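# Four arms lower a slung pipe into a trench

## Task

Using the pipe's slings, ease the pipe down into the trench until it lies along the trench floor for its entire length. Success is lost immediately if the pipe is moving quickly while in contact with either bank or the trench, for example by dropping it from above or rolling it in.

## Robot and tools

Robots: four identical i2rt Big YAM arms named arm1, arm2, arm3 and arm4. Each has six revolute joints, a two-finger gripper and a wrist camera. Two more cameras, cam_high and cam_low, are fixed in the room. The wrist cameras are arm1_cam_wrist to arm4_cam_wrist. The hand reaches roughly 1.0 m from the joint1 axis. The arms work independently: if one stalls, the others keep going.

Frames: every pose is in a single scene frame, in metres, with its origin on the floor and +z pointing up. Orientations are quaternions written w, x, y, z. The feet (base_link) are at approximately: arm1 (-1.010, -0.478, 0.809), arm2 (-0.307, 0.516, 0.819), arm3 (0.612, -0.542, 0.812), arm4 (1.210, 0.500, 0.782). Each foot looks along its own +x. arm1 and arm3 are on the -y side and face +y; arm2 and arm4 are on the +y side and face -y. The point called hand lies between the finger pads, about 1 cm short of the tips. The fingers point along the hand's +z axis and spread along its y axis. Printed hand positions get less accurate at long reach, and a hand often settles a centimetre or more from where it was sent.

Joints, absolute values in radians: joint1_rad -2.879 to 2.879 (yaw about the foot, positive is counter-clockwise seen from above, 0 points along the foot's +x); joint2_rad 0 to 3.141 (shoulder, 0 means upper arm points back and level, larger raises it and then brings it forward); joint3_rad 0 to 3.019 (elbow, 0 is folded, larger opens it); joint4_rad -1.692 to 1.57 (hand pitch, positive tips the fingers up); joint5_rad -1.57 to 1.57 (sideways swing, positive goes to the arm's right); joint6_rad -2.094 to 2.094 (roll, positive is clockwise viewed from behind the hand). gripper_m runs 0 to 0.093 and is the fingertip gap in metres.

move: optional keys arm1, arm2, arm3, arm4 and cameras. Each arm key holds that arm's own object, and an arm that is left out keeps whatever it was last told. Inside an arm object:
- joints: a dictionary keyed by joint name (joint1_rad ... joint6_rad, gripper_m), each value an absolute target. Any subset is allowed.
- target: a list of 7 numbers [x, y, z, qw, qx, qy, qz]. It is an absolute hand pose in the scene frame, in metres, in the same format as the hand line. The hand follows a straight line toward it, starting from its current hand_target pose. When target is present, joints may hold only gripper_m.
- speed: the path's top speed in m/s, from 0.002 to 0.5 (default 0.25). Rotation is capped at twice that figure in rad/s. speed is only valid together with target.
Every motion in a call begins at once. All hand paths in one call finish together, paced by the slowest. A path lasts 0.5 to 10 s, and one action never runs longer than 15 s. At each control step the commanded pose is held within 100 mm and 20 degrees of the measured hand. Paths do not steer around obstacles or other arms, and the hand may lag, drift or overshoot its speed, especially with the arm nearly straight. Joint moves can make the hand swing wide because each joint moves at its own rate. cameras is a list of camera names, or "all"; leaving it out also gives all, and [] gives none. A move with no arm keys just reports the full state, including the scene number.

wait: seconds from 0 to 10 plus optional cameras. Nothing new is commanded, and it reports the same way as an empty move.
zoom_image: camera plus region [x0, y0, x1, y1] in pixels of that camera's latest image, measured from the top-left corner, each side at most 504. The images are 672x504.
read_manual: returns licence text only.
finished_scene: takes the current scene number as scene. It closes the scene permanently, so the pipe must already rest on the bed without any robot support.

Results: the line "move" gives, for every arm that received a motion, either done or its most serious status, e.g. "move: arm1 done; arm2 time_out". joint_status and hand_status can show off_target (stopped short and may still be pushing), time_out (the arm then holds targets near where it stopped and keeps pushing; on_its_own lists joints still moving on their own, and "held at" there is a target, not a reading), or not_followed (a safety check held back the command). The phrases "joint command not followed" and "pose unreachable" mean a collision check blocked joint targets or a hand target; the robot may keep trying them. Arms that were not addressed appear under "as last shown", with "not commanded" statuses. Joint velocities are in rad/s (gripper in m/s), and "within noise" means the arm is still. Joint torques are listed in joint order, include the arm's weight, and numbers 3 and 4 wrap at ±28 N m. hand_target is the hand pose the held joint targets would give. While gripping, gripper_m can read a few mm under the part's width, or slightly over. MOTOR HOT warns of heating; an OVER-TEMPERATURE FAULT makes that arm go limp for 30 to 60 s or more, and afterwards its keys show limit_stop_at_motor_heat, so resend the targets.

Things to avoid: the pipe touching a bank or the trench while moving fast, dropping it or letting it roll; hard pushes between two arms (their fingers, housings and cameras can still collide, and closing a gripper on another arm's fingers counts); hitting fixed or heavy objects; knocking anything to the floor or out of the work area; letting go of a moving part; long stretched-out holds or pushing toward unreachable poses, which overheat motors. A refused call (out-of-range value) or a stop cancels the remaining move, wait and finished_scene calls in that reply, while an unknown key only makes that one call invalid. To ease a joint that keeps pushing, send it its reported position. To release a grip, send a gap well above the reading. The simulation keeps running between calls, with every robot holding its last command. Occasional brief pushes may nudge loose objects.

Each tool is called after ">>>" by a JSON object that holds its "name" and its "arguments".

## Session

>>> {"name": "move", "arguments": {}}

Scene clock: 0.00 s.
Joint torques (N m): no reading
Heat: arm1: hottest joint2_rad 30 °C; arm2: hottest gripper 29 °C; arm3: hottest joint2_rad 29 °C; arm4: hottest joint5_rad 29 °C.
Joint velocities: within noise
arm1.joint_positions: joint1_rad=-0.202 joint2_rad=+0.492 joint3_rad=+1.390 joint4_rad=-1.535 joint5_rad=-0.036 joint6_rad=-0.108 gripper_m=+0.09396
arm1.joint_status: not commanded
arm1.hand: x=-0.9645 y=-0.3252 z=+1.3288 quat_wxyz=(-0.380, +0.550, -0.704, -0.239) (m; scene frame)
arm1.hand_target: x=-0.9658 y=-0.3281 z=+1.3375 quat_wxyz=(-0.389, +0.547, -0.700, -0.244) (m; scene frame)
arm1.hand_status: not commanded
arm2.joint_positions: joint1_rad=+0.387 joint2_rad=+0.636 joint3_rad=+1.378 joint4_rad=-1.323 joint5_rad=+0.114 joint6_rad=-0.461 gripper_m=+0.09396
arm2.joint_status: not commanded
arm2.hand: x=-0.2464 y=+0.2860 z=+1.3558 quat_wxyz=(-0.276, -0.358, -0.799, +0.397) (m; scene frame)
arm2.hand_target: x=-0.2471 y=+0.2883 z=+1.3693 quat_wxyz=(-0.286, -0.356, -0.791, +0.407) (m; scene frame)
arm2.hand_status: not commanded
arm3.joint_positions: joint1_rad=-0.388 joint2_rad=+0.448 joint3_rad=+1.397 joint4_rad=-1.348 joint5_rad=-0.092 joint6_rad=-0.006 gripper_m=+0.09396
arm3.joint_status: not commanded
arm3.hand: x=+0.6304 y=-0.3885 z=+1.3838 quat_wxyz=(-0.413, +0.540, -0.630, -0.376) (m; scene frame)
arm3.hand_target: x=+0.6297 y=-0.3920 z=+1.3930 quat_wxyz=(-0.420, +0.536, -0.625, -0.381) (m; scene frame)
arm3.hand_status: not commanded
arm4.joint_positions: joint1_rad=+0.020 joint2_rad=+0.548 joint3_rad=+1.417 joint4_rad=-1.141 joint5_rad=-0.275 joint6_rad=+0.292 gripper_m=+0.09396
arm4.joint_status: not commanded
arm4.hand: x=+1.2718 y=+0.2928 z=+1.3955 quat_wxyz=(-0.559, -0.560, -0.560, +0.246) (m; scene frame)
arm4.hand_target: x=+1.2714 y=+0.2969 z=+1.4086 quat_wxyz=(-0.568, -0.551, -0.556, +0.254) (m; scene frame)
arm4.hand_status: not commanded
pictures: arm1_cam_wrist, arm2_cam_wrist, arm3_cam_wrist, arm4_cam_wrist, cam_high, cam_low

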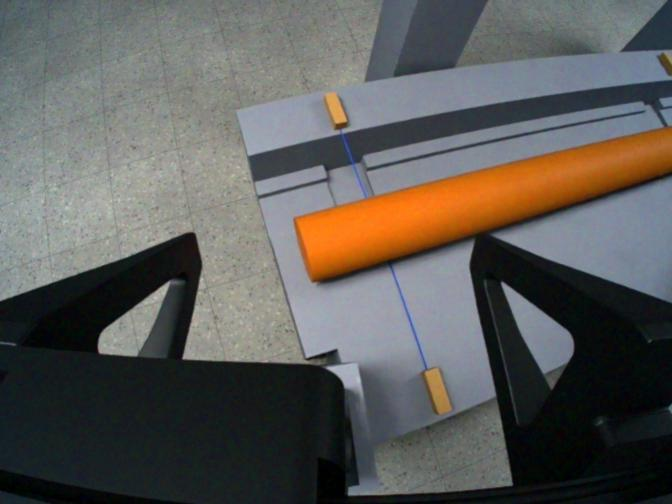

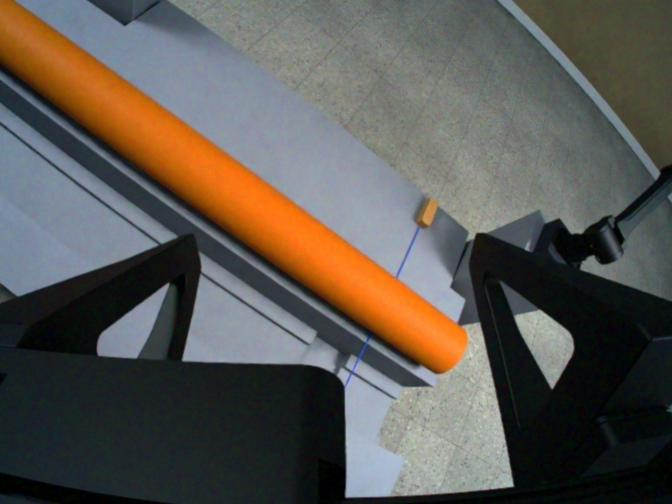

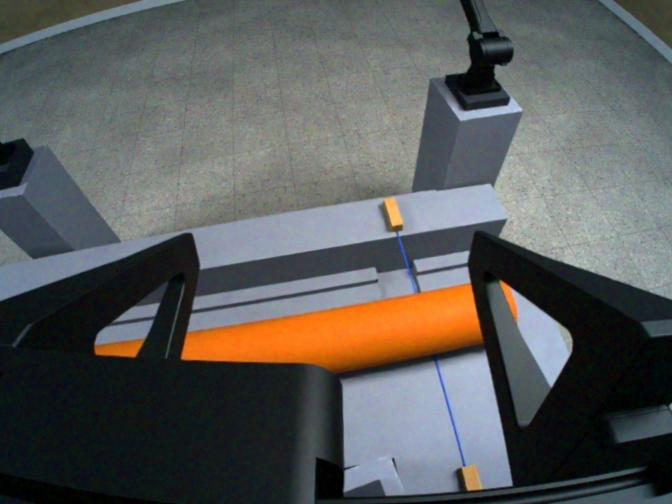

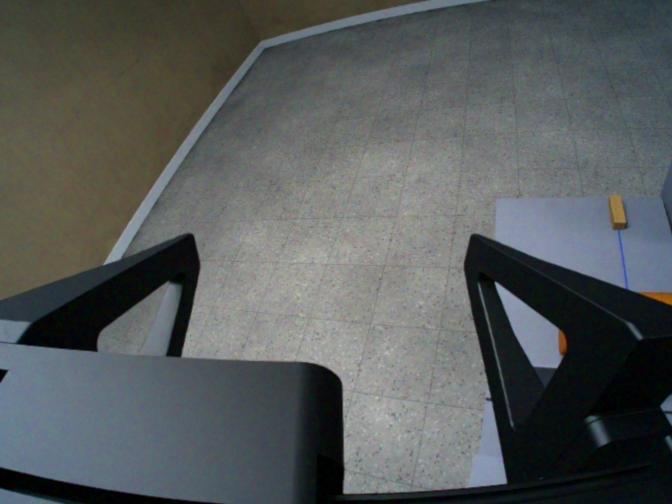

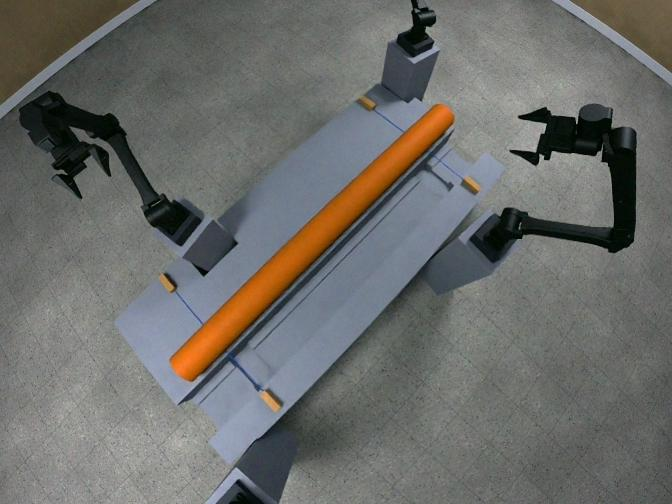

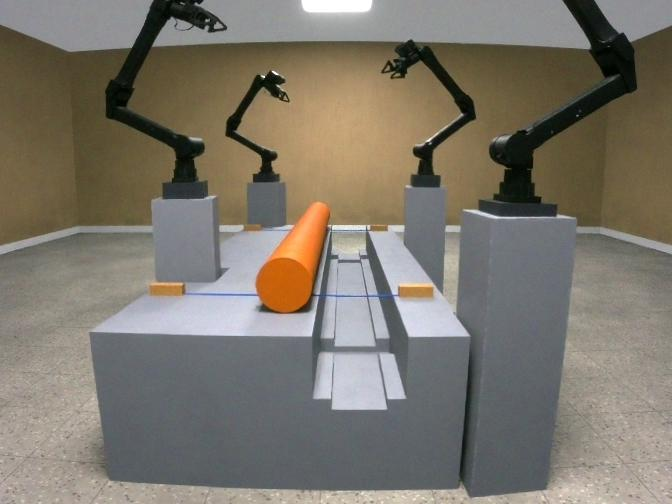

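>>> {"name": "move", "arguments": {"arm1": {"joints":{"joint1_rad":-0.9,"joint2_rad":1.1,"joint3_rad":1.0,"joint4_rad":-1.2,"joint5_rad":0,"joint6_rad":-0.9}}, "arm3": {"joints":{"joint1_rad":-0.9,"joint2_rad":1.1,"joint3_rad":1.0,"joint4_rad":-1.2,"joint5_rad":0,"joint6_rad":-0.7}}, "arm2": {"target":[-0.675,0.295,0.75,0,0.7071,0.7071,0],"speed":0.4}, "arm4": {"target":[0.895,0.305,0.75,0,0.7071,0.7071,0],"speed":0.4}, "cameras": []}}

>>> {"name": "move", "arguments": {"arm1": {"target":[-0.67,-0.51,0.57,0,0.7071,-0.7071,0],"speed":0.35}, "arm2": {"target":[-0.687,0.295,0.565,0,0.7071,0.7071,0],"speed":0.3}, "arm3": {"target":[0.905,-0.52,0.57,0,0.7071,-0.7071,0],"speed":0.35}, "arm4": {"target":[0.893,0.3,0.565,0,0.7071,0.7071,0],"speed":0.3}}}

Scene clock: 8.40 s.
Joint torques (N m): arm1=[-0.03 -8.59 11.14 1.17 -0.07 -0.1] | arm2=[-1.32 -16.09 9.25 -0.27 -0.09 0.2] | arm3=[1.26 -9.29 10.61 0.66 -0.12 -0.06] | arm4=[1.03 -11.58 7.94 0.55 0.11 0.05]
Heat: arm1: hottest joint2_rad 30 °C; arm2: hottest joint3_rad 30 °C; arm3: hottest joint2_rad 29 °C; arm4: hottest joint3_rad 29 °C.
move: arm1 done; arm2 off_target; arm3 done; arm4 off_target
Joint velocities: within noise
arm1.joint_positions: joint1_rad=-0.900 joint2_rad=+1.109 joint3_rad=+0.975 joint4_rad=-1.210 joint5_rad=+0.000 joint6_rad=-0.891 gripper_m=+0.09396
arm1.joint_status: all done
arm1.hand: x=-0.7061 y=-0.3120 z=+1.0188 quat_wxyz=(-0.114, +0.634, -0.764, +0.031) (m; scene frame)
arm1.hand_target: x=-0.6986 y=-0.3078 z=+1.0333 quat_wxyz=(-0.134, +0.636, -0.759, +0.035) (m; scene frame)
arm1.hand_status: not commanded
arm2.joint_positions: joint1_rad=-0.956 joint2_rad=+1.873 joint3_rad=+0.922 joint4_rad=-0.685 joint5_rad=+0.012 joint6_rad=-1.033 gripper_m=+0.09396
arm2.joint_status: not commanded
arm2.hand: x=-0.6531 y=+0.3040 z=+0.7372 quat_wxyz=(-0.007, -0.701, -0.713, -0.026) (m; scene frame)
arm2.hand_target: x=-0.6745 y=+0.2954 z=+0.7506 quat_wxyz=(+0.000, -0.707, -0.707, +0.000) (m; scene frame)
arm2.hand_status: off_target (0.027 m and 3.3 deg from the pose sent, 0.742 m and 70.3 deg at the start)
arm3.joint_positions: joint1_rad=-0.902 joint2_rad=+1.109 joint3_rad=+0.968 joint4_rad=-1.204 joint5_rad=-0.001 joint6_rad=-0.692 gripper_m=+0.09396
arm3.joint_status: all done
arm3.hand: x=+0.8450 y=-0.2873 z=+1.0195 quat_wxyz=(-0.117, +0.686, -0.718, -0.011) (m; scene frame)
arm3.hand_target: x=+0.8510 y=-0.2802 z=+1.0369 quat_wxyz=(-0.139, +0.688, -0.713, -0.012) (m; scene frame)
arm3.hand_status: not commanded
arm4.joint_positions: joint1_rad=-1.089 joint2_rad=+1.655 joint3_rad=+0.755 joint4_rad=-0.735 joint5_rad=+0.002 joint6_rad=-1.005 gripper_m=+0.09396
arm4.joint_status: not commanded
arm4.hand: x=+0.9169 y=+0.3217 z=+0.7366 quat_wxyz=(-0.009, -0.713, -0.701, -0.032) (m; scene frame)
arm4.hand_target: x=+0.8958 y=+0.3053 z=+0.7509 quat_wxyz=(+0.000, -0.707, -0.707, +0.000) (m; scene frame)
arm4.hand_status: off_target (0.031 m and 4.0 deg from the pose sent, 0.748 m and 75.3 deg at the start)
pictures: none
No camera images: "cameras" was empty.

Scene clock: 10.80 s.
Joint torques (N m): arm1=[0.03 -14.56 1.11 0.8 -0.11 -0.12] | arm2=[-1.61 -17.32 4.86 0.08 -0.08 0.05] | arm3=[1.49 -16.15 -0.23 0.38 -0.22 -0.07] | arm4=[1.08 -13.51 3 0.65 0.1 0.14]
Heat: arm1: hottest joint2_rad 30 °C; arm2: hottest joint3_rad 30 °C; arm3: hottest joint2_rad 29 °C; arm4: hottest joint3_rad 29 °C.
move: arm1 done; arm2 off_target; arm3 done; arm4 off_target
Joint velocities: within noise
arm1.joint_positions: joint1_rad=-1.483 joint2_rad=+2.235 joint3_rad=+0.748 joint4_rad=-0.109 joint5_rad=-0.008 joint6_rad=-1.651 gripper_m=+0.09396
arm1.joint_status: not commanded
arm1.hand: x=-0.6739 y=-0.5096 z=+0.5719 quat_wxyz=(+0.003, +0.704, -0.711, -0.004) (m; scene frame)
arm1.hand_target: x=-0.6700 y=-0.5100 z=+0.5701 quat_wxyz=(+0.000, +0.707, -0.707, +0.000) (m; scene frame)
arm1.hand_status: done (0.004 m and 0.8 deg from the pose sent, 0.492 m and 17.2 deg at the start)
arm2.joint_positions: joint1_rad=-0.971 joint2_rad=+2.337 joint3_rad=+1.027 joint4_rad=-0.307 joint5_rad=+0.012 joint6_rad=-1.038 gripper_m=+0.09396
arm2.joint_status: not commanded
arm2.hand: x=-0.6696 y=+0.2986 z=+0.5632 quat_wxyz=(-0.005, -0.705, -0.709, -0.017) (m; scene frame)
arm2.hand_target: x=-0.6869 y=+0.2952 z=+0.5655 quat_wxyz=(+0.000, -0.707, -0.707, +0.000) (m; scene frame)
arm2.hand_status: off_target (0.018 m and 2.1 deg from the pose sent, 0.176 m and 3.3 deg at the start)
arm3.joint_positions: joint1_rad=-1.662 joint2_rad=+2.245 joint3_rad=+0.626 joint4_rad=+0.026 joint5_rad=+0.009 joint6_rad=-1.487 gripper_m=+0.09396
arm3.joint_status: not commanded
arm3.hand: x=+0.8995 y=-0.5210 z=+0.5675 quat_wxyz=(+0.007, +0.704, -0.711, -0.006) (m; scene frame)
arm3.hand_target: x=+0.9050 y=-0.5200 z=+0.5700 quat_wxyz=(+0.000, +0.707, -0.707, +0.000) (m; scene frame)
arm3.hand_status: done (0.006 m and 1.2 deg from the pose sent, 0.510 m and 13.7 deg at the start)
arm4.joint_positions: joint1_rad=-1.084 joint2_rad=+2.173 joint3_rad=+0.800 joint4_rad=-0.230 joint5_rad=+0.002 joint6_rad=-1.005 gripper_m=+0.09396
arm4.joint_status: not commanded
arm4.hand: x=+0.9045 y=+0.3114 z=+0.5628 quat_wxyz=(-0.005, -0.712, -0.702, -0.017) (m; scene frame)
arm4.hand_target: x=+0.8933 y=+0.3000 z=+0.5653 quat_wxyz=(+0.000, -0.707, -0.707, +0.000) (m; scene frame)
arm4.hand_status: off_target (0.016 m and 2.2 deg from the pose sent, 0.175 m and 4.0 deg at the start)
pictures: arm1_cam_wrist, arm2_cam_wrist, arm3_cam_wrist, arm4_cam_wrist, cam_high, cam_low

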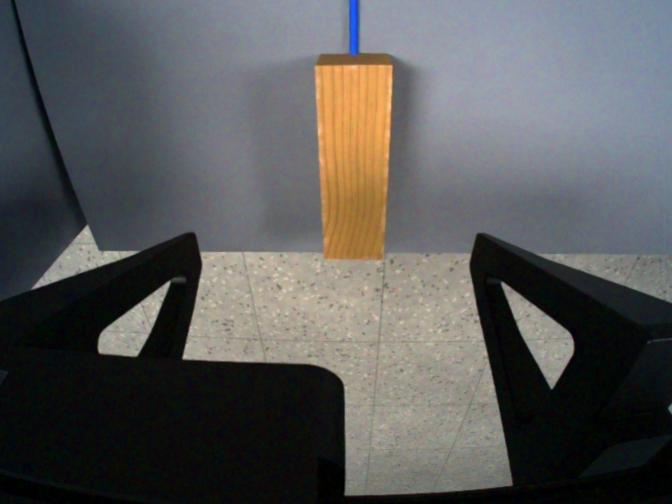

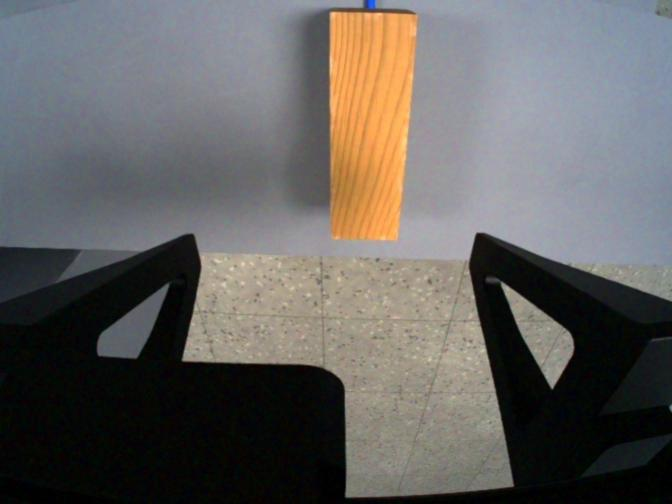

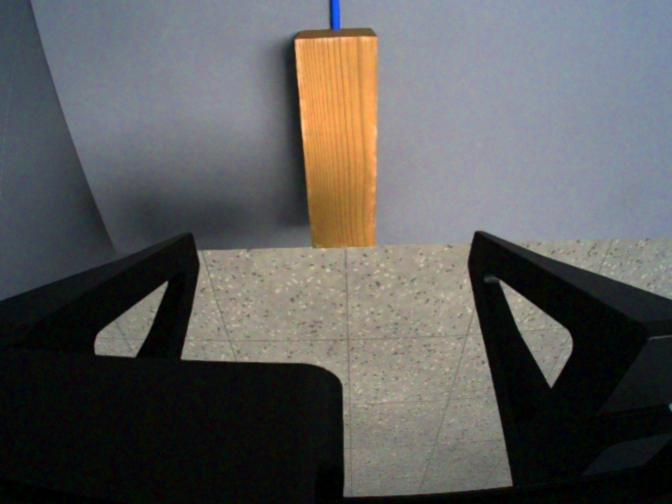

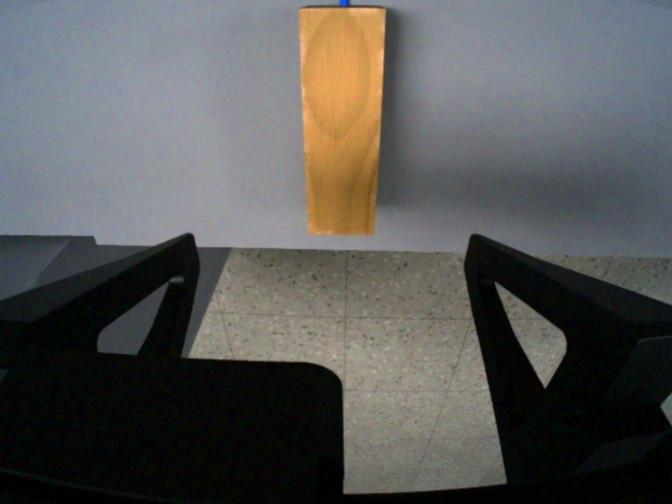

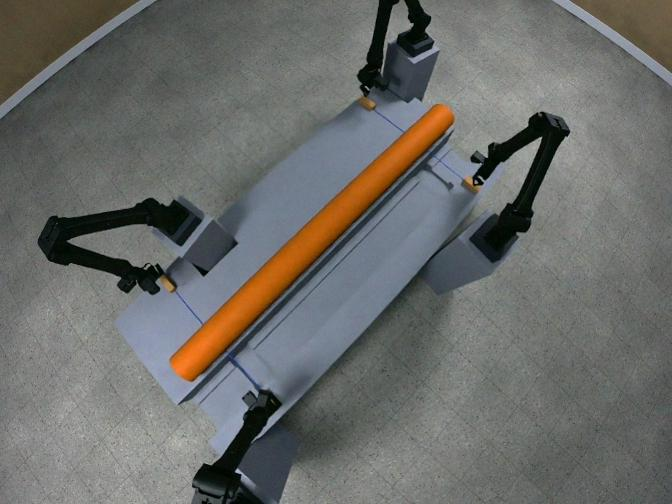

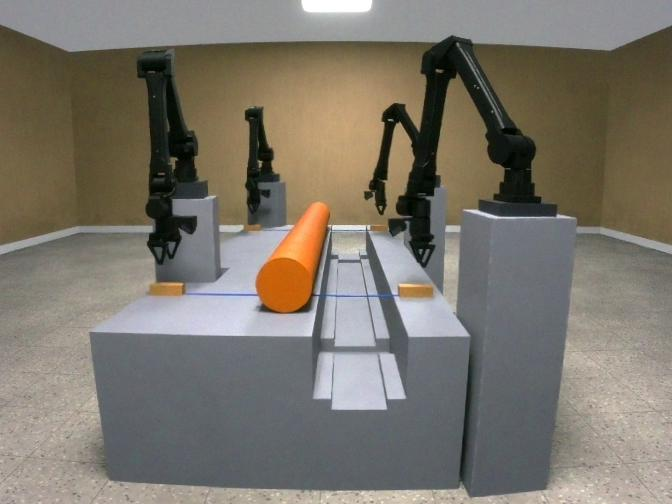

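>>> {"name": "move", "arguments": {"arm1": {"target":[-0.673,-0.519,0.457,0,0.7071,-0.7071,0],"speed":0.15}, "arm2": {"target":[-0.692,0.291,0.464,0,0.7071,0.7071,0],"speed":0.15}, "arm3": {"target":[0.895,-0.523,0.459,0,0.7071,-0.7071,0],"speed":0.15}, "arm4": {"target":[0.897,0.298,0.464,0,0.7071,0.7071,0],"speed":0.15}}}

Scene clock: 17.23 s.
Joint torques (N m): arm1=[-0.32 -14.33 -0.35 1.02 -0.11 -0.07] | arm2=[-1.61 -18.49 3.25 0.01 -0.12 0.07] | arm3=[0.56 -15.91 -1.69 0.39 -0.22 -0.08] | arm4=[0.97 -14.56 0.9 0.68 0.02 0.24]
Heat: arm1: hottest joint2_rad 30 °C; arm2: hottest joint3_rad 30 °C; arm3: hottest joint2_rad 29 °C; arm4: hottest joint3_rad 29 °C.
move: arm1 done; arm2 off_target; arm3 done; arm4 done
Joint velocities: within noise
arm1.joint_positions: joint1_rad=-1.500 joint2_rad=+2.570 joint3_rad=+0.906 joint4_rad=+0.083 joint5_rad=-0.008 joint6_rad=-1.676 gripper_m=+0.09396
arm1.joint_status: not commanded
arm1.hand: x=-0.6680 y=-0.5167 z=+0.4638 quat_wxyz=(-0.002, +0.706, -0.708, +0.002) (m; scene frame)
arm1.hand_target: x=-0.6731 y=-0.5189 z=+0.4572 quat_wxyz=(+0.000, +0.707, -0.707, +0.000) (m; scene frame)
arm1.hand_status: done (0.009 m and 0.3 deg from the pose sent, 0.115 m and 0.8 deg at the start)
arm2.joint_positions: joint1_rad=-0.972 joint2_rad=+2.606 joint3_rad=+1.186 joint4_rad=-0.188 joint5_rad=+0.014 joint6_rad=-1.041 gripper_m=+0.09396
arm2.joint_status: not commanded
arm2.hand: x=-0.6784 y=+0.2922 z=+0.4636 quat_wxyz=(-0.004, -0.704, -0.710, -0.013) (m; scene frame)
arm2.hand_target: x=-0.6918 y=+0.2912 z=+0.4642 quat_wxyz=(+0.000, -0.707, -0.707, +0.000) (m; scene frame)
arm2.hand_status: off_target (0.014 m and 1.6 deg from the pose sent, 0.102 m and 2.1 deg at the start)
arm3.joint_positions: joint1_rad=-1.662 joint2_rad=+2.608 joint3_rad=+0.777 joint4_rad=+0.251 joint5_rad=+0.009 joint6_rad=-1.499 gripper_m=+0.09396
arm3.joint_status: not commanded
arm3.hand: x=+0.8946 y=-0.5203 z=+0.4606 quat_wxyz=(+0.002, +0.708, -0.707, -0.002) (m; scene frame)
arm3.hand_target: x=+0.8951 y=-0.5230 z=+0.4590 quat_wxyz=(+0.000, +0.707, -0.707, +0.000) (m; scene frame)
arm3.hand_status: done (0.003 m and 0.3 deg from the pose sent, 0.109 m and 1.2 deg at the start)
arm4.joint_positions: joint1_rad=-1.074 joint2_rad=+2.473 joint3_rad=+0.923 joint4_rad=-0.042 joint5_rad=+0.004 joint6_rad=-1.005 gripper_m=+0.09396
arm4.joint_status: not commanded
arm4.hand: x=+0.9029 y=+0.3059 z=+0.4633 quat_wxyz=(-0.003, -0.708, -0.706, -0.012) (m; scene frame)
arm4.hand_target: x=+0.8972 y=+0.2980 z=+0.4641 quat_wxyz=(+0.000, -0.707, -0.707, +0.000) (m; scene frame)
arm4.hand_status: done (0.010 m and 1.4 deg from the pose sent, 0.100 m and 2.1 deg at the start)
pictures: arm1_cam_wrist, arm2_cam_wrist, arm3_cam_wrist, arm4_cam_wrist, cam_high, cam_low

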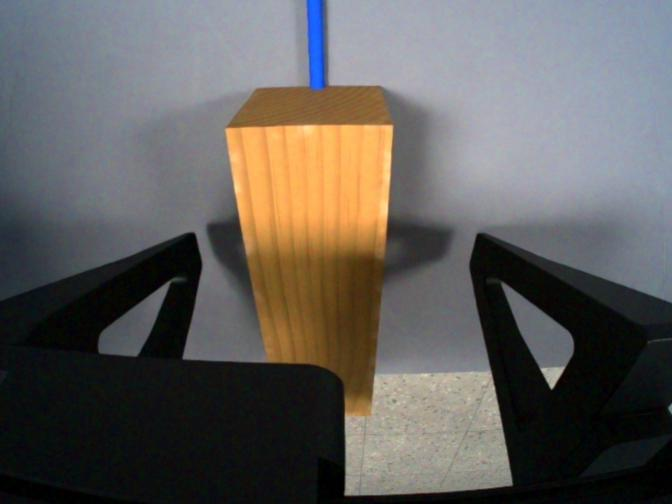

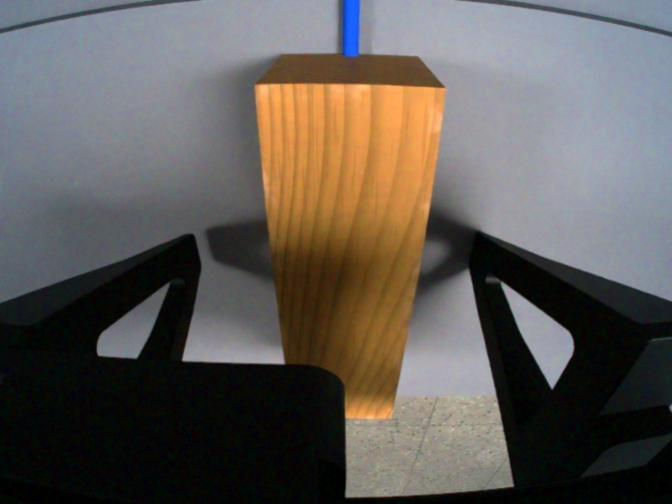

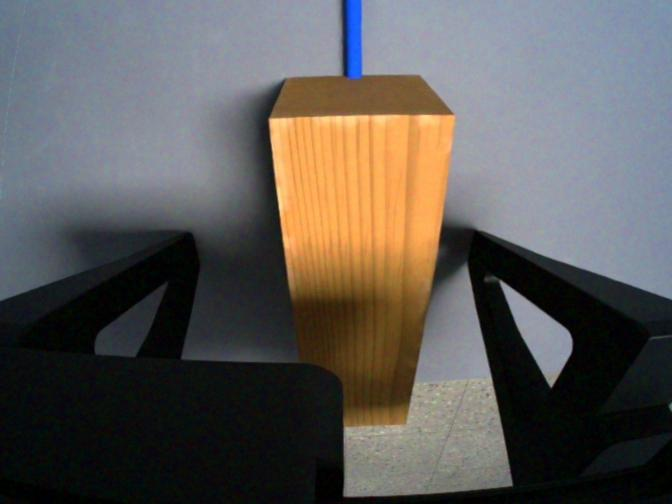

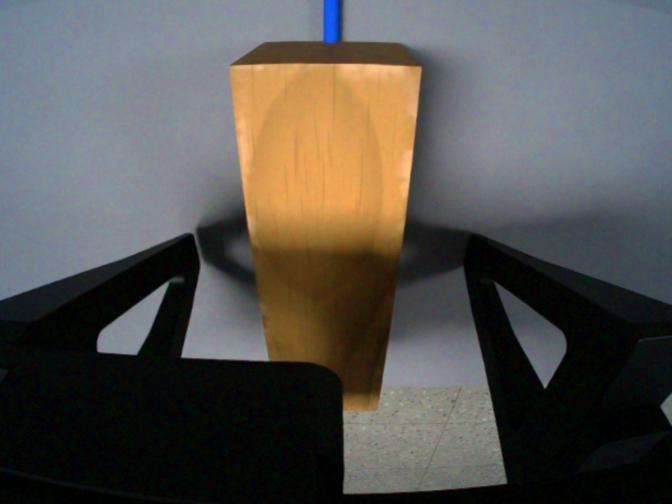

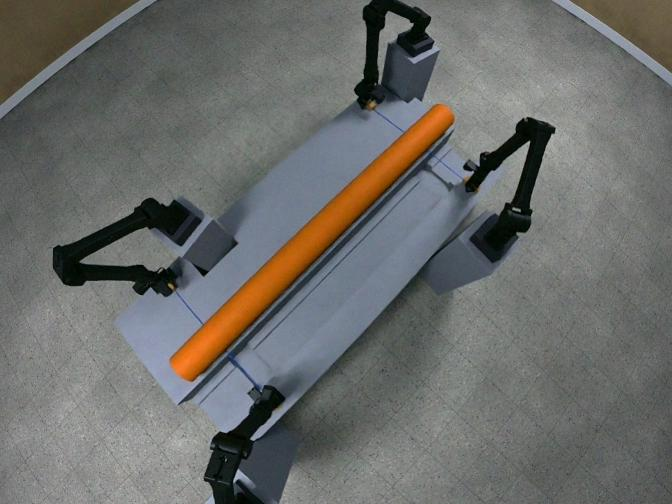

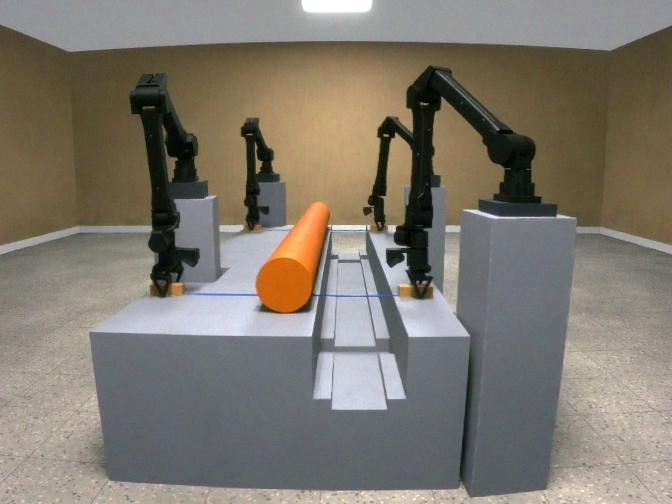

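>>> {"name": "move", "arguments": {"arm1": {"joints":{"gripper_m":0.02}}, "arm2": {"joints":{"gripper_m":0.02}}, "arm3": {"joints":{"gripper_m":0.02}}, "arm4": {"joints":{"gripper_m":0.02}}, "cameras": ["arm3_cam_wrist"]}}

>>> {"name": "move", "arguments": {"arm1": {"target":[-0.684,-0.37,0.64,0,0.7071,-0.7071,0],"speed":0.2}, "arm2": {"target":[-0.687,0.095,0.65,0,0.7071,0.7071,0],"speed":0.2}, "arm3": {"target":[0.902,-0.37,0.64,0,0.7071,-0.7071,0],"speed":0.2}, "arm4": {"target":[0.891,0.095,0.65,0,0.7071,0.7071,0],"speed":0.2}, "cameras": ["cam_low"]}}

>>> {"name": "move", "arguments": {"arm1": {"target":[-0.685,-0.333,0.75,0,0.7071,-0.7071,0],"speed":0.12}, "arm2": {"target":[-0.691,0.038,0.78,0,0.7071,0.7071,0],"speed":0.12}, "arm3": {"target":[0.91,-0.33,0.75,0,0.7071,-0.7071,0],"speed":0.12}, "arm4": {"target":[0.888,0.038,0.785,0,0.7071,0.7071,0],"speed":0.12}, "cameras": ["cam_low"]}}

Scene clock: 24.03 s.
Joint torques (N m): arm1=[-1.32 -14.45 -0.29 1.07 -0.07 -0.11] | arm2=[-1.55 -18.43 3.26 -0.02 -0.15 0.07] | arm3=[0.38 -16.03 -1.72 0.31 -0.22 -0.05] | arm4=[0.79 -14.51 0.84 0.62 0 0.23]
Heat: arm1: hottest joint2_rad 31 °C; arm2: hottest joint3_rad 30 °C; arm3: hottest joint2_rad 30 °C; arm4: hottest joint3_rad 29 °C.
move: arm1 off_target; arm2 off_target; arm3 off_target; arm4 off_target
Joint velocities: within noise
arm1.joint_positions: joint1_rad=-1.500 joint2_rad=+2.570 joint3_rad=+0.906 joint4_rad=+0.084 joint5_rad=-0.008 joint6_rad=-1.677 gripper_m=+0.03406
arm1.joint_status: gripper_m off_target (ended at +0.03409, target +0.02000)
arm1.hand: x=-0.6679 y=-0.5167 z=+0.4638 quat_wxyz=(-0.002, +0.707, -0.707, +0.002) (m; scene frame)
arm1.hand_target: x=-0.6731 y=-0.5189 z=+0.4572 quat_wxyz=(+0.000, +0.707, -0.707, +0.000) (m; scene frame)
arm1.hand_status: not commanded
arm2.joint_positions: joint1_rad=-0.972 joint2_rad=+2.606 joint3_rad=+1.186 joint4_rad=-0.187 joint5_rad=+0.014 joint6_rad=-1.041 gripper_m=+0.03464
arm2.joint_status: gripper_m off_target (ended at +0.03468, target +0.02000)
arm2.hand: x=-0.6788 y=+0.2922 z=+0.4636 quat_wxyz=(-0.003, -0.704, -0.710, -0.013) (m; scene frame)
arm2.hand_target: x=-0.6918 y=+0.2911 z=+0.4642 quat_wxyz=(+0.000, -0.707, -0.707, +0.000) (m; scene frame)
arm2.hand_status: not commanded
arm3.joint_positions: joint1_rad=-1.662 joint2_rad=+2.608 joint3_rad=+0.778 joint4_rad=+0.253 joint5_rad=+0.010 joint6_rad=-1.500 gripper_m=+0.03482
arm3.joint_status: gripper_m off_target (ended at +0.03485, target +0.02000)
arm3.hand: x=+0.8952 y=-0.5203 z=+0.4606 quat_wxyz=(+0.001, +0.708, -0.706, -0.001) (m; scene frame)
arm3.hand_target: x=+0.8951 y=-0.5230 z=+0.4590 quat_wxyz=(+0.000, +0.707, -0.707, +0.000) (m; scene frame)
arm3.hand_status: not commanded
arm4.joint_positions: joint1_rad=-1.074 joint2_rad=+2.473 joint3_rad=+0.923 joint4_rad=-0.040 joint5_rad=+0.005 joint6_rad=-1.005 gripper_m=+0.03486
arm4.joint_status: gripper_m off_target (ended at +0.03489, target +0.02000)
arm4.hand: x=+0.9020 y=+0.3054 z=+0.4633 quat_wxyz=(-0.002, -0.708, -0.706, -0.010) (m; scene frame)
arm4.hand_target: x=+0.8972 y=+0.2981 z=+0.4641 quat_wxyz=(+0.000, -0.707, -0.707, +0.000) (m; scene frame)
arm4.hand_status: not commanded
pictures: arm3_cam_wrist

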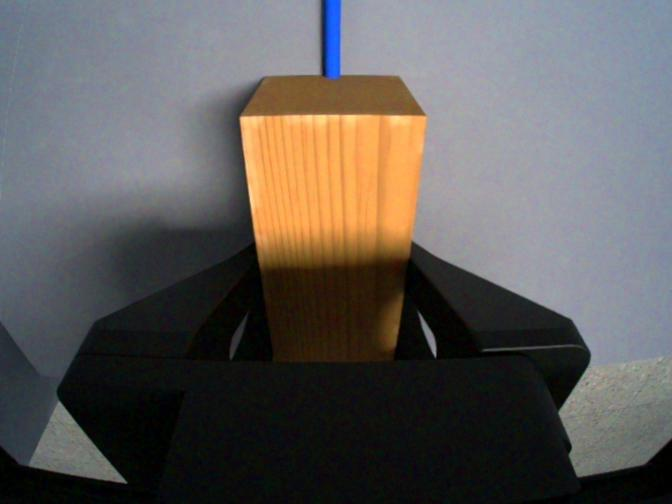

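Scene clock: 26.17 s.
Joint torques (N m): arm1=[-0.09 -14.56 2.24 0.1 -0.12 0.07] | arm2=[-0.32 -22.3 9.25 -0.95 -0.14 0.23] | arm3=[1.26 -16.15 2.74 -0.39 -0.27 0.1] | arm4=[0.38 -18.9 7.04 -0.29 0.06 0.3]
Heat: arm1: hottest joint2_rad 31 °C; arm2: hottest joint2_rad 30 °C; arm3: hottest joint2_rad 30 °C; arm4: hottest joint3_rad 29 °C.
move: arm1 done; arm2 off_target; arm3 done; arm4 off_target
Joint velocities: within noise
arm1.joint_positions: joint1_rad=-1.071 joint2_rad=+2.015 joint3_rad=+0.708 joint4_rad=-0.263 joint5_rad=-0.012 joint6_rad=-1.259 gripper_m=+0.03406
arm1.joint_status: not commanded
arm1.hand: x=-0.6804 y=-0.3690 z=+0.6389 quat_wxyz=(-0.005, +0.711, -0.704, +0.003) (m; scene frame)
arm1.hand_target: x=-0.6840 y=-0.3700 z=+0.6399 quat_wxyz=(+0.000, +0.707, -0.707, +0.000) (m; scene frame)
arm1.hand_status: done (0.004 m and 0.8 deg from the pose sent, 0.230 m and 0.3 deg at the start)
arm2.joint_positions: joint1_rad=-0.675 joint2_rad=+2.316 joint3_rad=+1.389 joint4_rad=-0.688 joint5_rad=+0.010 joint6_rad=-0.741 gripper_m=+0.03464
arm2.joint_status: not commanded
arm2.hand: x=-0.6758 y=+0.1094 z=+0.6362 quat_wxyz=(+0.001, -0.705, -0.709, -0.016) (m; scene frame)
arm2.hand_target: x=-0.6867 y=+0.0952 z=+0.6502 quat_wxyz=(+0.000, -0.707, -0.707, +0.000) (m; scene frame)
arm2.hand_status: off_target (0.023 m and 1.8 deg from the pose sent, 0.271 m and 1.6 deg at the start)
arm3.joint_positions: joint1_rad=-1.199 joint2_rad=+2.021 joint3_rad=+0.676 joint4_rad=-0.246 joint5_rad=+0.008 joint6_rad=-1.041 gripper_m=+0.03482
arm3.joint_status: not commanded
arm3.hand: x=+0.8955 y=-0.3744 z=+0.6361 quat_wxyz=(+0.006, +0.710, -0.704, -0.001) (m; scene frame)
arm3.hand_target: x=+0.9019 y=-0.3700 z=+0.6400 quat_wxyz=(+0.000, +0.707, -0.707, +0.000) (m; scene frame)
arm3.hand_status: done (0.009 m and 0.8 deg from the pose sent, 0.234 m and 0.2 deg at the start)
arm4.joint_positions: joint1_rad=-0.734 joint2_rad=+2.144 joint3_rad=+1.189 joint4_rad=-0.653 joint5_rad=+0.004 joint6_rad=-0.680 gripper_m=+0.03486
arm4.joint_status: not commanded
arm4.hand: x=+0.9024 y=+0.1111 z=+0.6338 quat_wxyz=(+0.001, -0.703, -0.711, -0.019) (m; scene frame)
arm4.hand_target: x=+0.8914 y=+0.0953 z=+0.6503 quat_wxyz=(+0.000, -0.707, -0.707, +0.000) (m; scene frame)
arm4.hand_status: off_target (0.026 m and 2.3 deg from the pose sent, 0.281 m and 1.2 deg at the start)
pictures: cam_low

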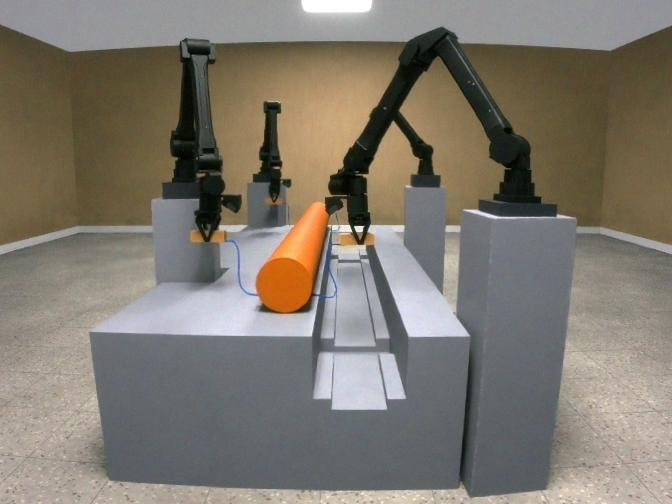

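Scene clock: 28.03 s.
Joint torques (N m): arm1=[0.09 -12.92 7.15 -0.05 -0.19 0.08] | arm2=[0.21 -24.76 13.52 -1.06 -0.29 0.16] | arm3=[1.26 -16.56 6.52 -0.49 -0.29 0.09] | arm4=[0.97 -21.01 10.84 -0.31 -0.09 0.28]
Heat: arm1: hottest joint2_rad 31 °C; arm2: hottest joint3_rad 31 °C; arm3: hottest joint2_rad 30 °C; arm4: hottest joint3_rad 29 °C.
move: arm1 off_target; arm2 off_target; arm3 off_target; arm4 off_target
Joint velocities: within noise
arm1.joint_positions: joint1_rad=-0.982 joint2_rad=+1.709 joint3_rad=+0.710 joint4_rad=-0.610 joint5_rad=-0.013 joint6_rad=-1.163 gripper_m=+0.03406
arm1.joint_status: not commanded
arm1.hand: x=-0.6996 y=-0.3422 z=+0.7391 quat_wxyz=(+0.014, +0.708, -0.706, -0.005) (m; scene frame)
arm1.hand_target: x=-0.6853 y=-0.3331 z=+0.7501 quat_wxyz=(+0.000, +0.707, -0.707, +0.000) (m; scene frame)
arm1.hand_status: off_target (0.020 m and 1.7 deg from the pose sent, 0.117 m and 0.8 deg at the start)
arm2.joint_positions: joint1_rad=-0.622 joint2_rad=+2.202 joint3_rad=+1.545 joint4_rad=-1.008 joint5_rad=+0.012 joint6_rad=-0.679 gripper_m=+0.03465
arm2.joint_status: not commanded
arm2.hand: x=-0.6751 y=+0.0672 z=+0.7440 quat_wxyz=(+0.006, -0.708, -0.705, -0.039) (m; scene frame)
arm2.hand_target: x=-0.6895 y=+0.0396 z=+0.7809 quat_wxyz=(+0.000, -0.707, -0.707, +0.000) (m; scene frame)
arm2.hand_status: off_target (0.049 m and 4.5 deg from the pose sent, 0.161 m and 1.8 deg at the start)
arm3.joint_positions: joint1_rad=-1.116 joint2_rad=+1.746 joint3_rad=+0.738 joint4_rad=-0.616 joint5_rad=+0.008 joint6_rad=-0.955 gripper_m=+0.03482
arm3.joint_status: not commanded
arm3.hand: x=+0.8943 y=-0.3424 z=+0.7357 quat_wxyz=(+0.022, +0.709, -0.705, -0.003) (m; scene frame)
arm3.hand_target: x=+0.9097 y=-0.3302 z=+0.7501 quat_wxyz=(+0.000, +0.707, -0.707, +0.000) (m; scene frame)
arm3.hand_status: off_target (0.025 m and 2.6 deg from the pose sent, 0.123 m and 0.8 deg at the start)
arm4.joint_positions: joint1_rad=-0.681 joint2_rad=+2.015 joint3_rad=+1.370 joint4_rad=-1.012 joint5_rad=+0.008 joint6_rad=-0.617 gripper_m=+0.03486
arm4.joint_status: not commanded
arm4.hand: x=+0.9025 y=+0.0680 z=+0.7482 quat_wxyz=(+0.009, -0.706, -0.707, -0.042) (m; scene frame)
arm4.hand_target: x=+0.8894 y=+0.0399 z=+0.7857 quat_wxyz=(+0.000, -0.707, -0.707, +0.000) (m; scene frame)
arm4.hand_status: off_target (0.050 m and 5.0 deg from the pose sent, 0.169 m and 2.3 deg at the start)
pictures: cam_low

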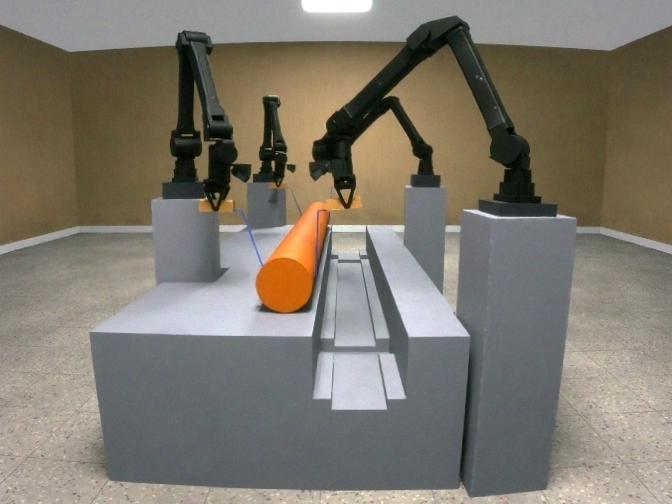

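>>> {"name": "move", "arguments": {"arm1": {"target":[-0.678,-0.315,0.82,0,0.7071,-0.7071,0],"speed":0.08}, "arm2": {"target":[-0.693,0.033,0.868,0,0.7071,0.7071,0],"speed":0.08}, "arm3": {"target":[0.92,-0.31,0.82,0,0.7071,-0.7071,0],"speed":0.08}, "arm4": {"target":[0.886,0.033,0.87,0,0.7071,0.7071,0],"speed":0.08}, "cameras": ["cam_low"]}}

>>> {"name": "move", "arguments": {"arm1": {"target":[-0.678,-0.315,0.86,0,0.7071,-0.7071,0],"speed":0.08}, "arm2": {"joints":{"joint2_rad":2.02,"joint3_rad":1.71,"joint4_rad":-1.26}}, "arm3": {"target":[0.92,-0.31,0.86,0,0.7071,-0.7071,0],"speed":0.08}, "arm4": {"joints":{"joint2_rad":1.87,"joint3_rad":1.60,"joint4_rad":-1.3}}, "cameras": ["cam_low"]}}

Scene clock: 36.70 s.
Joint torques (N m): arm1=[-0.32 -17.85 9.73 -1.32 0.02 -0.09] | arm2=[-0.09 -30.33 16.32 -2.13 -0.34 0.08] | arm3=[0.85 -21.3 8.96 -1.37 -0.22 -0.02] | arm4=[1.03 -25.93 13.57 -1.06 -0.12 0.16]
Heat: arm1: hottest joint2_rad 31 °C; arm2: hottest joint3_rad 33 °C; arm3: hottest joint2_rad 30 °C; arm4: hottest joint3_rad 31 °C.
move: arm1 off_target; arm2 off_target; arm3 off_target; arm4 off_target
Joint velocities: within noise
arm1.joint_positions: joint1_rad=-0.934 joint2_rad=+1.632 joint3_rad=+0.775 joint4_rad=-0.801 joint5_rad=-0.016 joint6_rad=-1.112 gripper_m=+0.03406
arm1.joint_status: not commanded
arm1.hand: x=-0.7051 y=-0.3252 z=+0.7801 quat_wxyz=(+0.037, +0.706, -0.707, -0.013) (m; scene frame)
arm1.hand_target: x=-0.6794 y=-0.3157 z=+0.8182 quat_wxyz=(+0.000, +0.707, -0.707, +0.000) (m; scene frame)
arm1.hand_status: off_target (0.049 m and 4.5 deg from the pose sent, 0.088 m and 1.7 deg at the start)
arm2.joint_positions: joint1_rad=-0.616 joint2_rad=+2.161 joint3_rad=+1.591 joint4_rad=-1.160 joint5_rad=+0.014 joint6_rad=-0.664 gripper_m=+0.03465
arm2.joint_status: not commanded
arm2.hand: x=-0.6669 y=+0.0722 z=+0.7838 quat_wxyz=(+0.011, -0.709, -0.701, -0.072) (m; scene frame)
arm2.hand_target: x=-0.6886 y=+0.0385 z=+0.8674 quat_wxyz=(+0.000, -0.707, -0.707, +0.001) (m; scene frame)
arm2.hand_status: off_target (0.096 m and 8.4 deg from the pose sent, 0.130 m and 4.5 deg at the start)
arm3.joint_positions: joint1_rad=-1.081 joint2_rad=+1.678 joint3_rad=+0.819 joint4_rad=-0.819 joint5_rad=+0.006 joint6_rad=-0.919 gripper_m=+0.03482
arm3.joint_status: not commanded
arm3.hand: x=+0.8931 y=-0.3282 z=+0.7792 quat_wxyz=(+0.048, +0.708, -0.705, -0.006) (m; scene frame)
arm3.hand_target: x=+0.9184 y=-0.3111 z=+0.8187 quat_wxyz=(+0.000, +0.707, -0.707, +0.000) (m; scene frame)
arm3.hand_status: off_target (0.052 m and 5.6 deg from the pose sent, 0.094 m and 2.6 deg at the start)
arm4.joint_positions: joint1_rad=-0.679 joint2_rad=+1.976 joint3_rad=+1.434 joint4_rad=-1.184 joint5_rad=+0.008 joint6_rad=-0.606 gripper_m=+0.03486
arm4.joint_status: not commanded
arm4.hand: x=+0.9077 y=+0.0735 z=+0.7917 quat_wxyz=(+0.015, -0.707, -0.703, -0.076) (m; scene frame)
arm4.hand_target: x=+0.8901 y=+0.0388 z=+0.8697 quat_wxyz=(-0.001, -0.707, -0.707, +0.000) (m; scene frame)
arm4.hand_status: off_target (0.091 m and 8.9 deg from the pose sent, 0.128 m and 4.9 deg at the start)
pictures: cam_low

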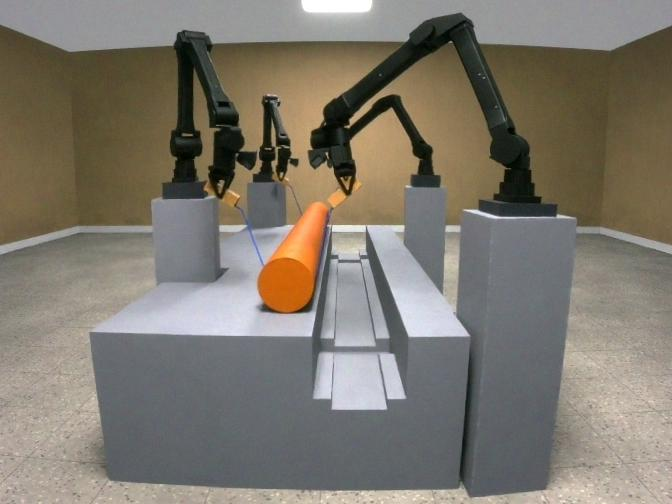

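Scene clock: 38.47 s.
Joint torques (N m): arm1=[-0.97 -17.73 11.36 -1.48 0.06 -0.11] | arm2=[-0.67 -33.55 16.61 -3.02 -0.16 0] | arm3=[0.67 -22.18 10.45 -1.76 -0.06 -0.05] | arm4=[0.32 -27.58 14.31 -2.21 -0.03 0.11]
Heat: arm1: hottest joint2_rad 31 °C; arm2: hottest joint3_rad 33 °C; arm3: hottest joint2_rad 30 °C; arm4: hottest joint3_rad 32 °C.
move: arm1 off_target; arm2 time_out; arm3 off_target; arm4 time_out
Joint velocities: within noise
arm1.joint_positions: joint1_rad=-0.932 joint2_rad=+1.564 joint3_rad=+0.804 joint4_rad=-0.914 joint5_rad=-0.017 joint6_rad=-1.110 gripper_m=+0.03406
arm1.joint_status: not commanded
arm1.hand: x=-0.7081 y=-0.3255 z=+0.8116 quat_wxyz=(+0.044, +0.706, -0.707, -0.016) (m; scene frame)
arm1.hand_target: x=-0.6802 y=-0.3160 z=+0.8577 quat_wxyz=(+0.000, +0.707, -0.707, +0.001) (m; scene frame)
arm1.hand_status: off_target (0.058 m and 5.4 deg from the pose sent, 0.085 m and 4.5 deg at the start)
arm2.joint_positions: joint1_rad=-0.609 joint2_rad=+2.146 joint3_rad=+1.622 joint4_rad=-1.200 joint5_rad=+0.011 joint6_rad=-0.660 gripper_m=+0.03465
arm2.joint_status: joint4_rad time_out (moved -0.040 of -0.100); the others done
arm2.on_its_own: joint4_rad reads -1.200 and still pushes toward -1.260 since a time_out
arm2.hand: x=-0.6676 y=+0.0644 z=+0.8032 quat_wxyz=(+0.009, -0.708, -0.702, -0.069) (m; scene frame)
arm2.hand_target: x=-0.6881 y=+0.0396 z=+0.9058 quat_wxyz=(-0.001, -0.707, -0.707, +0.008) (m; scene frame)
arm2.hand_status: not commanded
arm3.joint_positions: joint1_rad=-1.077 joint2_rad=+1.618 joint3_rad=+0.847 joint4_rad=-0.926 joint5_rad=+0.004 joint6_rad=-0.914 gripper_m=+0.03482
arm3.joint_status: not commanded
arm3.hand: x=+0.8898 y=-0.3287 z=+0.8084 quat_wxyz=(+0.058, +0.707, -0.705, -0.009) (m; scene frame)
arm3.hand_target: x=+0.9177 y=-0.3117 z=+0.8578 quat_wxyz=(+0.000, +0.707, -0.707, +0.000) (m; scene frame)
arm3.hand_status: off_target (0.063 m and 6.7 deg from the pose sent, 0.087 m and 5.6 deg at the start)
arm4.joint_positions: joint1_rad=-0.667 joint2_rad=+1.976 joint3_rad=+1.503 joint4_rad=-1.241 joint5_rad=+0.006 joint6_rad=-0.601 gripper_m=+0.03486
arm4.joint_status: joint3_rad time_out (moved +0.068 of +0.166); joint4_rad time_out (moved -0.057 of -0.116); the others done
arm4.on_its_own: joint3_rad reads +1.503 and still pushes toward +1.600 since a time_out; joint4_rad reads -1.241 and still pushes toward -1.300 since a time_out
arm4.hand: x=+0.9038 y=+0.0571 z=+0.8140 quat_wxyz=(+0.014, -0.705, -0.705, -0.071) (m; scene frame)
arm4.hand_target: x=+0.8865 y=+0.0341 z=+0.9043 quat_wxyz=(+0.000, -0.707, -0.707, +0.000) (m; scene frame)
arm4.hand_status: not commanded
pictures: cam_low

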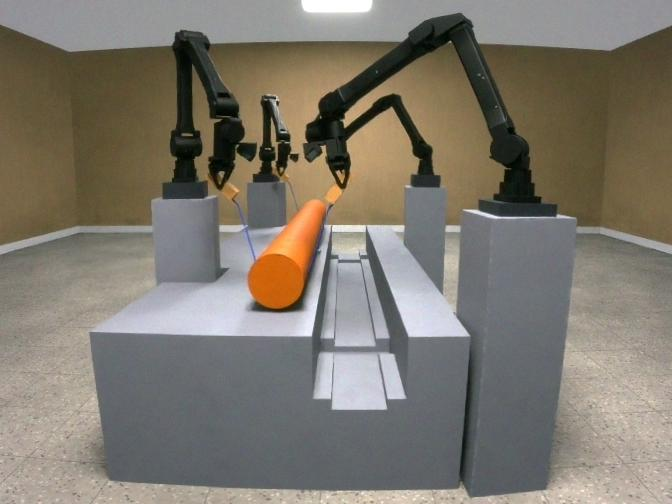

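>>> {"name": "move", "arguments": {"arm1": {"target":[-0.673,-0.295,0.90,0,0.7071,-0.7071,0],"speed":0.08}, "arm2": {"joints":{"joint2_rad":1.96,"joint3_rad":1.72,"joint4_rad":-1.31}}, "arm3": {"target":[0.924,-0.29,0.90,0,0.7071,-0.7071,0],"speed":0.08}, "arm4": {"joints":{"joint2_rad":1.81,"joint3_rad":1.61,"joint4_rad":-1.34}}, "cameras": ["cam_low"]}}

Scene clock: 42.87 s.
Joint torques (N m): arm1=[-0.03 -18.26 12.74 -1.54 0.11 -0.03] | arm2=[-0.62 -32.73 17.87 -2.82 -0.32 -0.01] | arm3=[0.97 -24.23 12.03 -1.94 -0.09 -0.08] | arm4=[0.15 -29.39 14.95 -2.22 -0.04 0.11]
Heat: arm1: hottest joint2_rad 31 °C; arm2: hottest joint2_rad 34 °C; arm3: hottest joint2_rad 31 °C; arm4: hottest joint3_rad 33 °C.
move: arm1 off_target; arm2 time_out; arm3 off_target; arm4 time_out
Joint velocities: within noise
arm1.joint_positions: joint1_rad=-0.897 joint2_rad=+1.536 joint3_rad=+0.885 joint4_rad=-1.035 joint5_rad=-0.018 joint6_rad=-1.073 gripper_m=+0.03406
arm1.joint_status: not commanded
arm1.hand: x=-0.7028 y=-0.3082 z=+0.8451 quat_wxyz=(+0.051, +0.705, -0.707, -0.017) (m; scene frame)
arm1.hand_target: x=-0.6759 y=-0.2963 z=+0.8977 quat_wxyz=(+0.000, +0.707, -0.707, +0.000) (m; scene frame)
arm1.hand_status: off_target (0.064 m and 6.2 deg from the pose sent, 0.100 m and 5.4 deg at the start)
arm2.joint_positions: joint1_rad=-0.609 joint2_rad=+2.086 joint3_rad=+1.622 joint4_rad=-1.255 joint5_rad=+0.014 joint6_rad=-0.658 gripper_m=+0.03465
arm2.joint_status: joint3_rad time_out (moved +0.000 of +0.098); joint4_rad time_out (moved -0.054 of -0.110); the others done
arm2.on_its_own: joint3_rad reads +1.622 and still pushes toward +1.720 since a time_out; joint4_rad reads -1.255 and still pushes toward -1.310 since a time_out
arm2.hand: x=-0.6648 y=+0.0692 z=+0.8383 quat_wxyz=(+0.010, -0.709, -0.702, -0.066) (m; scene frame)
arm2.hand_target: x=-0.6838 y=+0.0456 z=+0.9446 quat_wxyz=(-0.002, -0.707, -0.707, +0.018) (m; scene frame)
arm2.hand_status: not commanded
arm3.joint_positions: joint1_rad=-1.047 joint2_rad=+1.607 joint3_rad=+0.923 joint4_rad=-1.041 joint5_rad=+0.004 joint6_rad=-0.877 gripper_m=+0.03482
arm3.joint_status: not commanded
arm3.hand: x=+0.8917 y=-0.3137 z=+0.8352 quat_wxyz=(+0.072, +0.704, -0.707, -0.008) (m; scene frame)
arm3.hand_target: x=+0.9203 y=-0.2928 z=+0.8973 quat_wxyz=(+0.000, +0.707, -0.707, +0.000) (m; scene frame)
arm3.hand_status: off_target (0.076 m and 8.3 deg from the pose sent, 0.105 m and 6.7 deg at the start)
arm4.joint_positions: joint1_rad=-0.667 joint2_rad=+1.940 joint3_rad=+1.507 joint4_rad=-1.281 joint5_rad=+0.006 joint6_rad=-0.600 gripper_m=+0.03486
arm4.joint_status: joint3_rad time_out (moved +0.004 of +0.107); joint4_rad time_out (moved -0.040 of -0.099); the others done
arm4.on_its_own: joint3_rad reads +1.507 and still pushes toward +1.610 since a time_out; joint4_rad reads -1.281 and still pushes toward -1.340 since a time_out
arm4.hand: x=+0.9066 y=+0.0614 z=+0.8349 quat_wxyz=(+0.014, -0.705, -0.705, -0.071) (m; scene frame)
arm4.hand_target: x=+0.8905 y=+0.0401 z=+0.9401 quat_wxyz=(-0.003, -0.707, -0.707, +0.015) (m; scene frame)
arm4.hand_status: not commanded
pictures: cam_low

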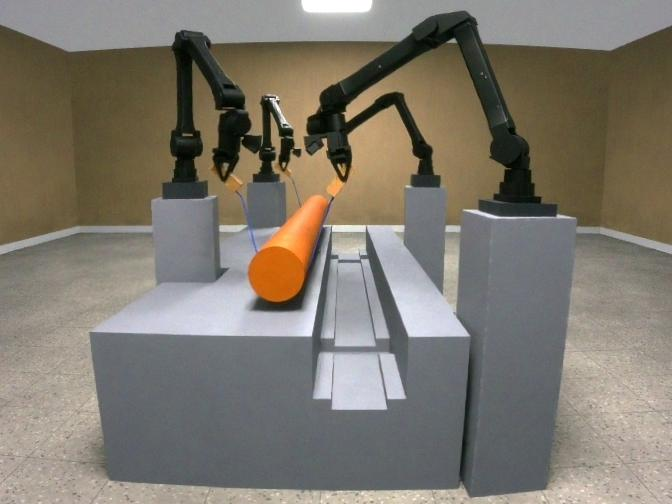

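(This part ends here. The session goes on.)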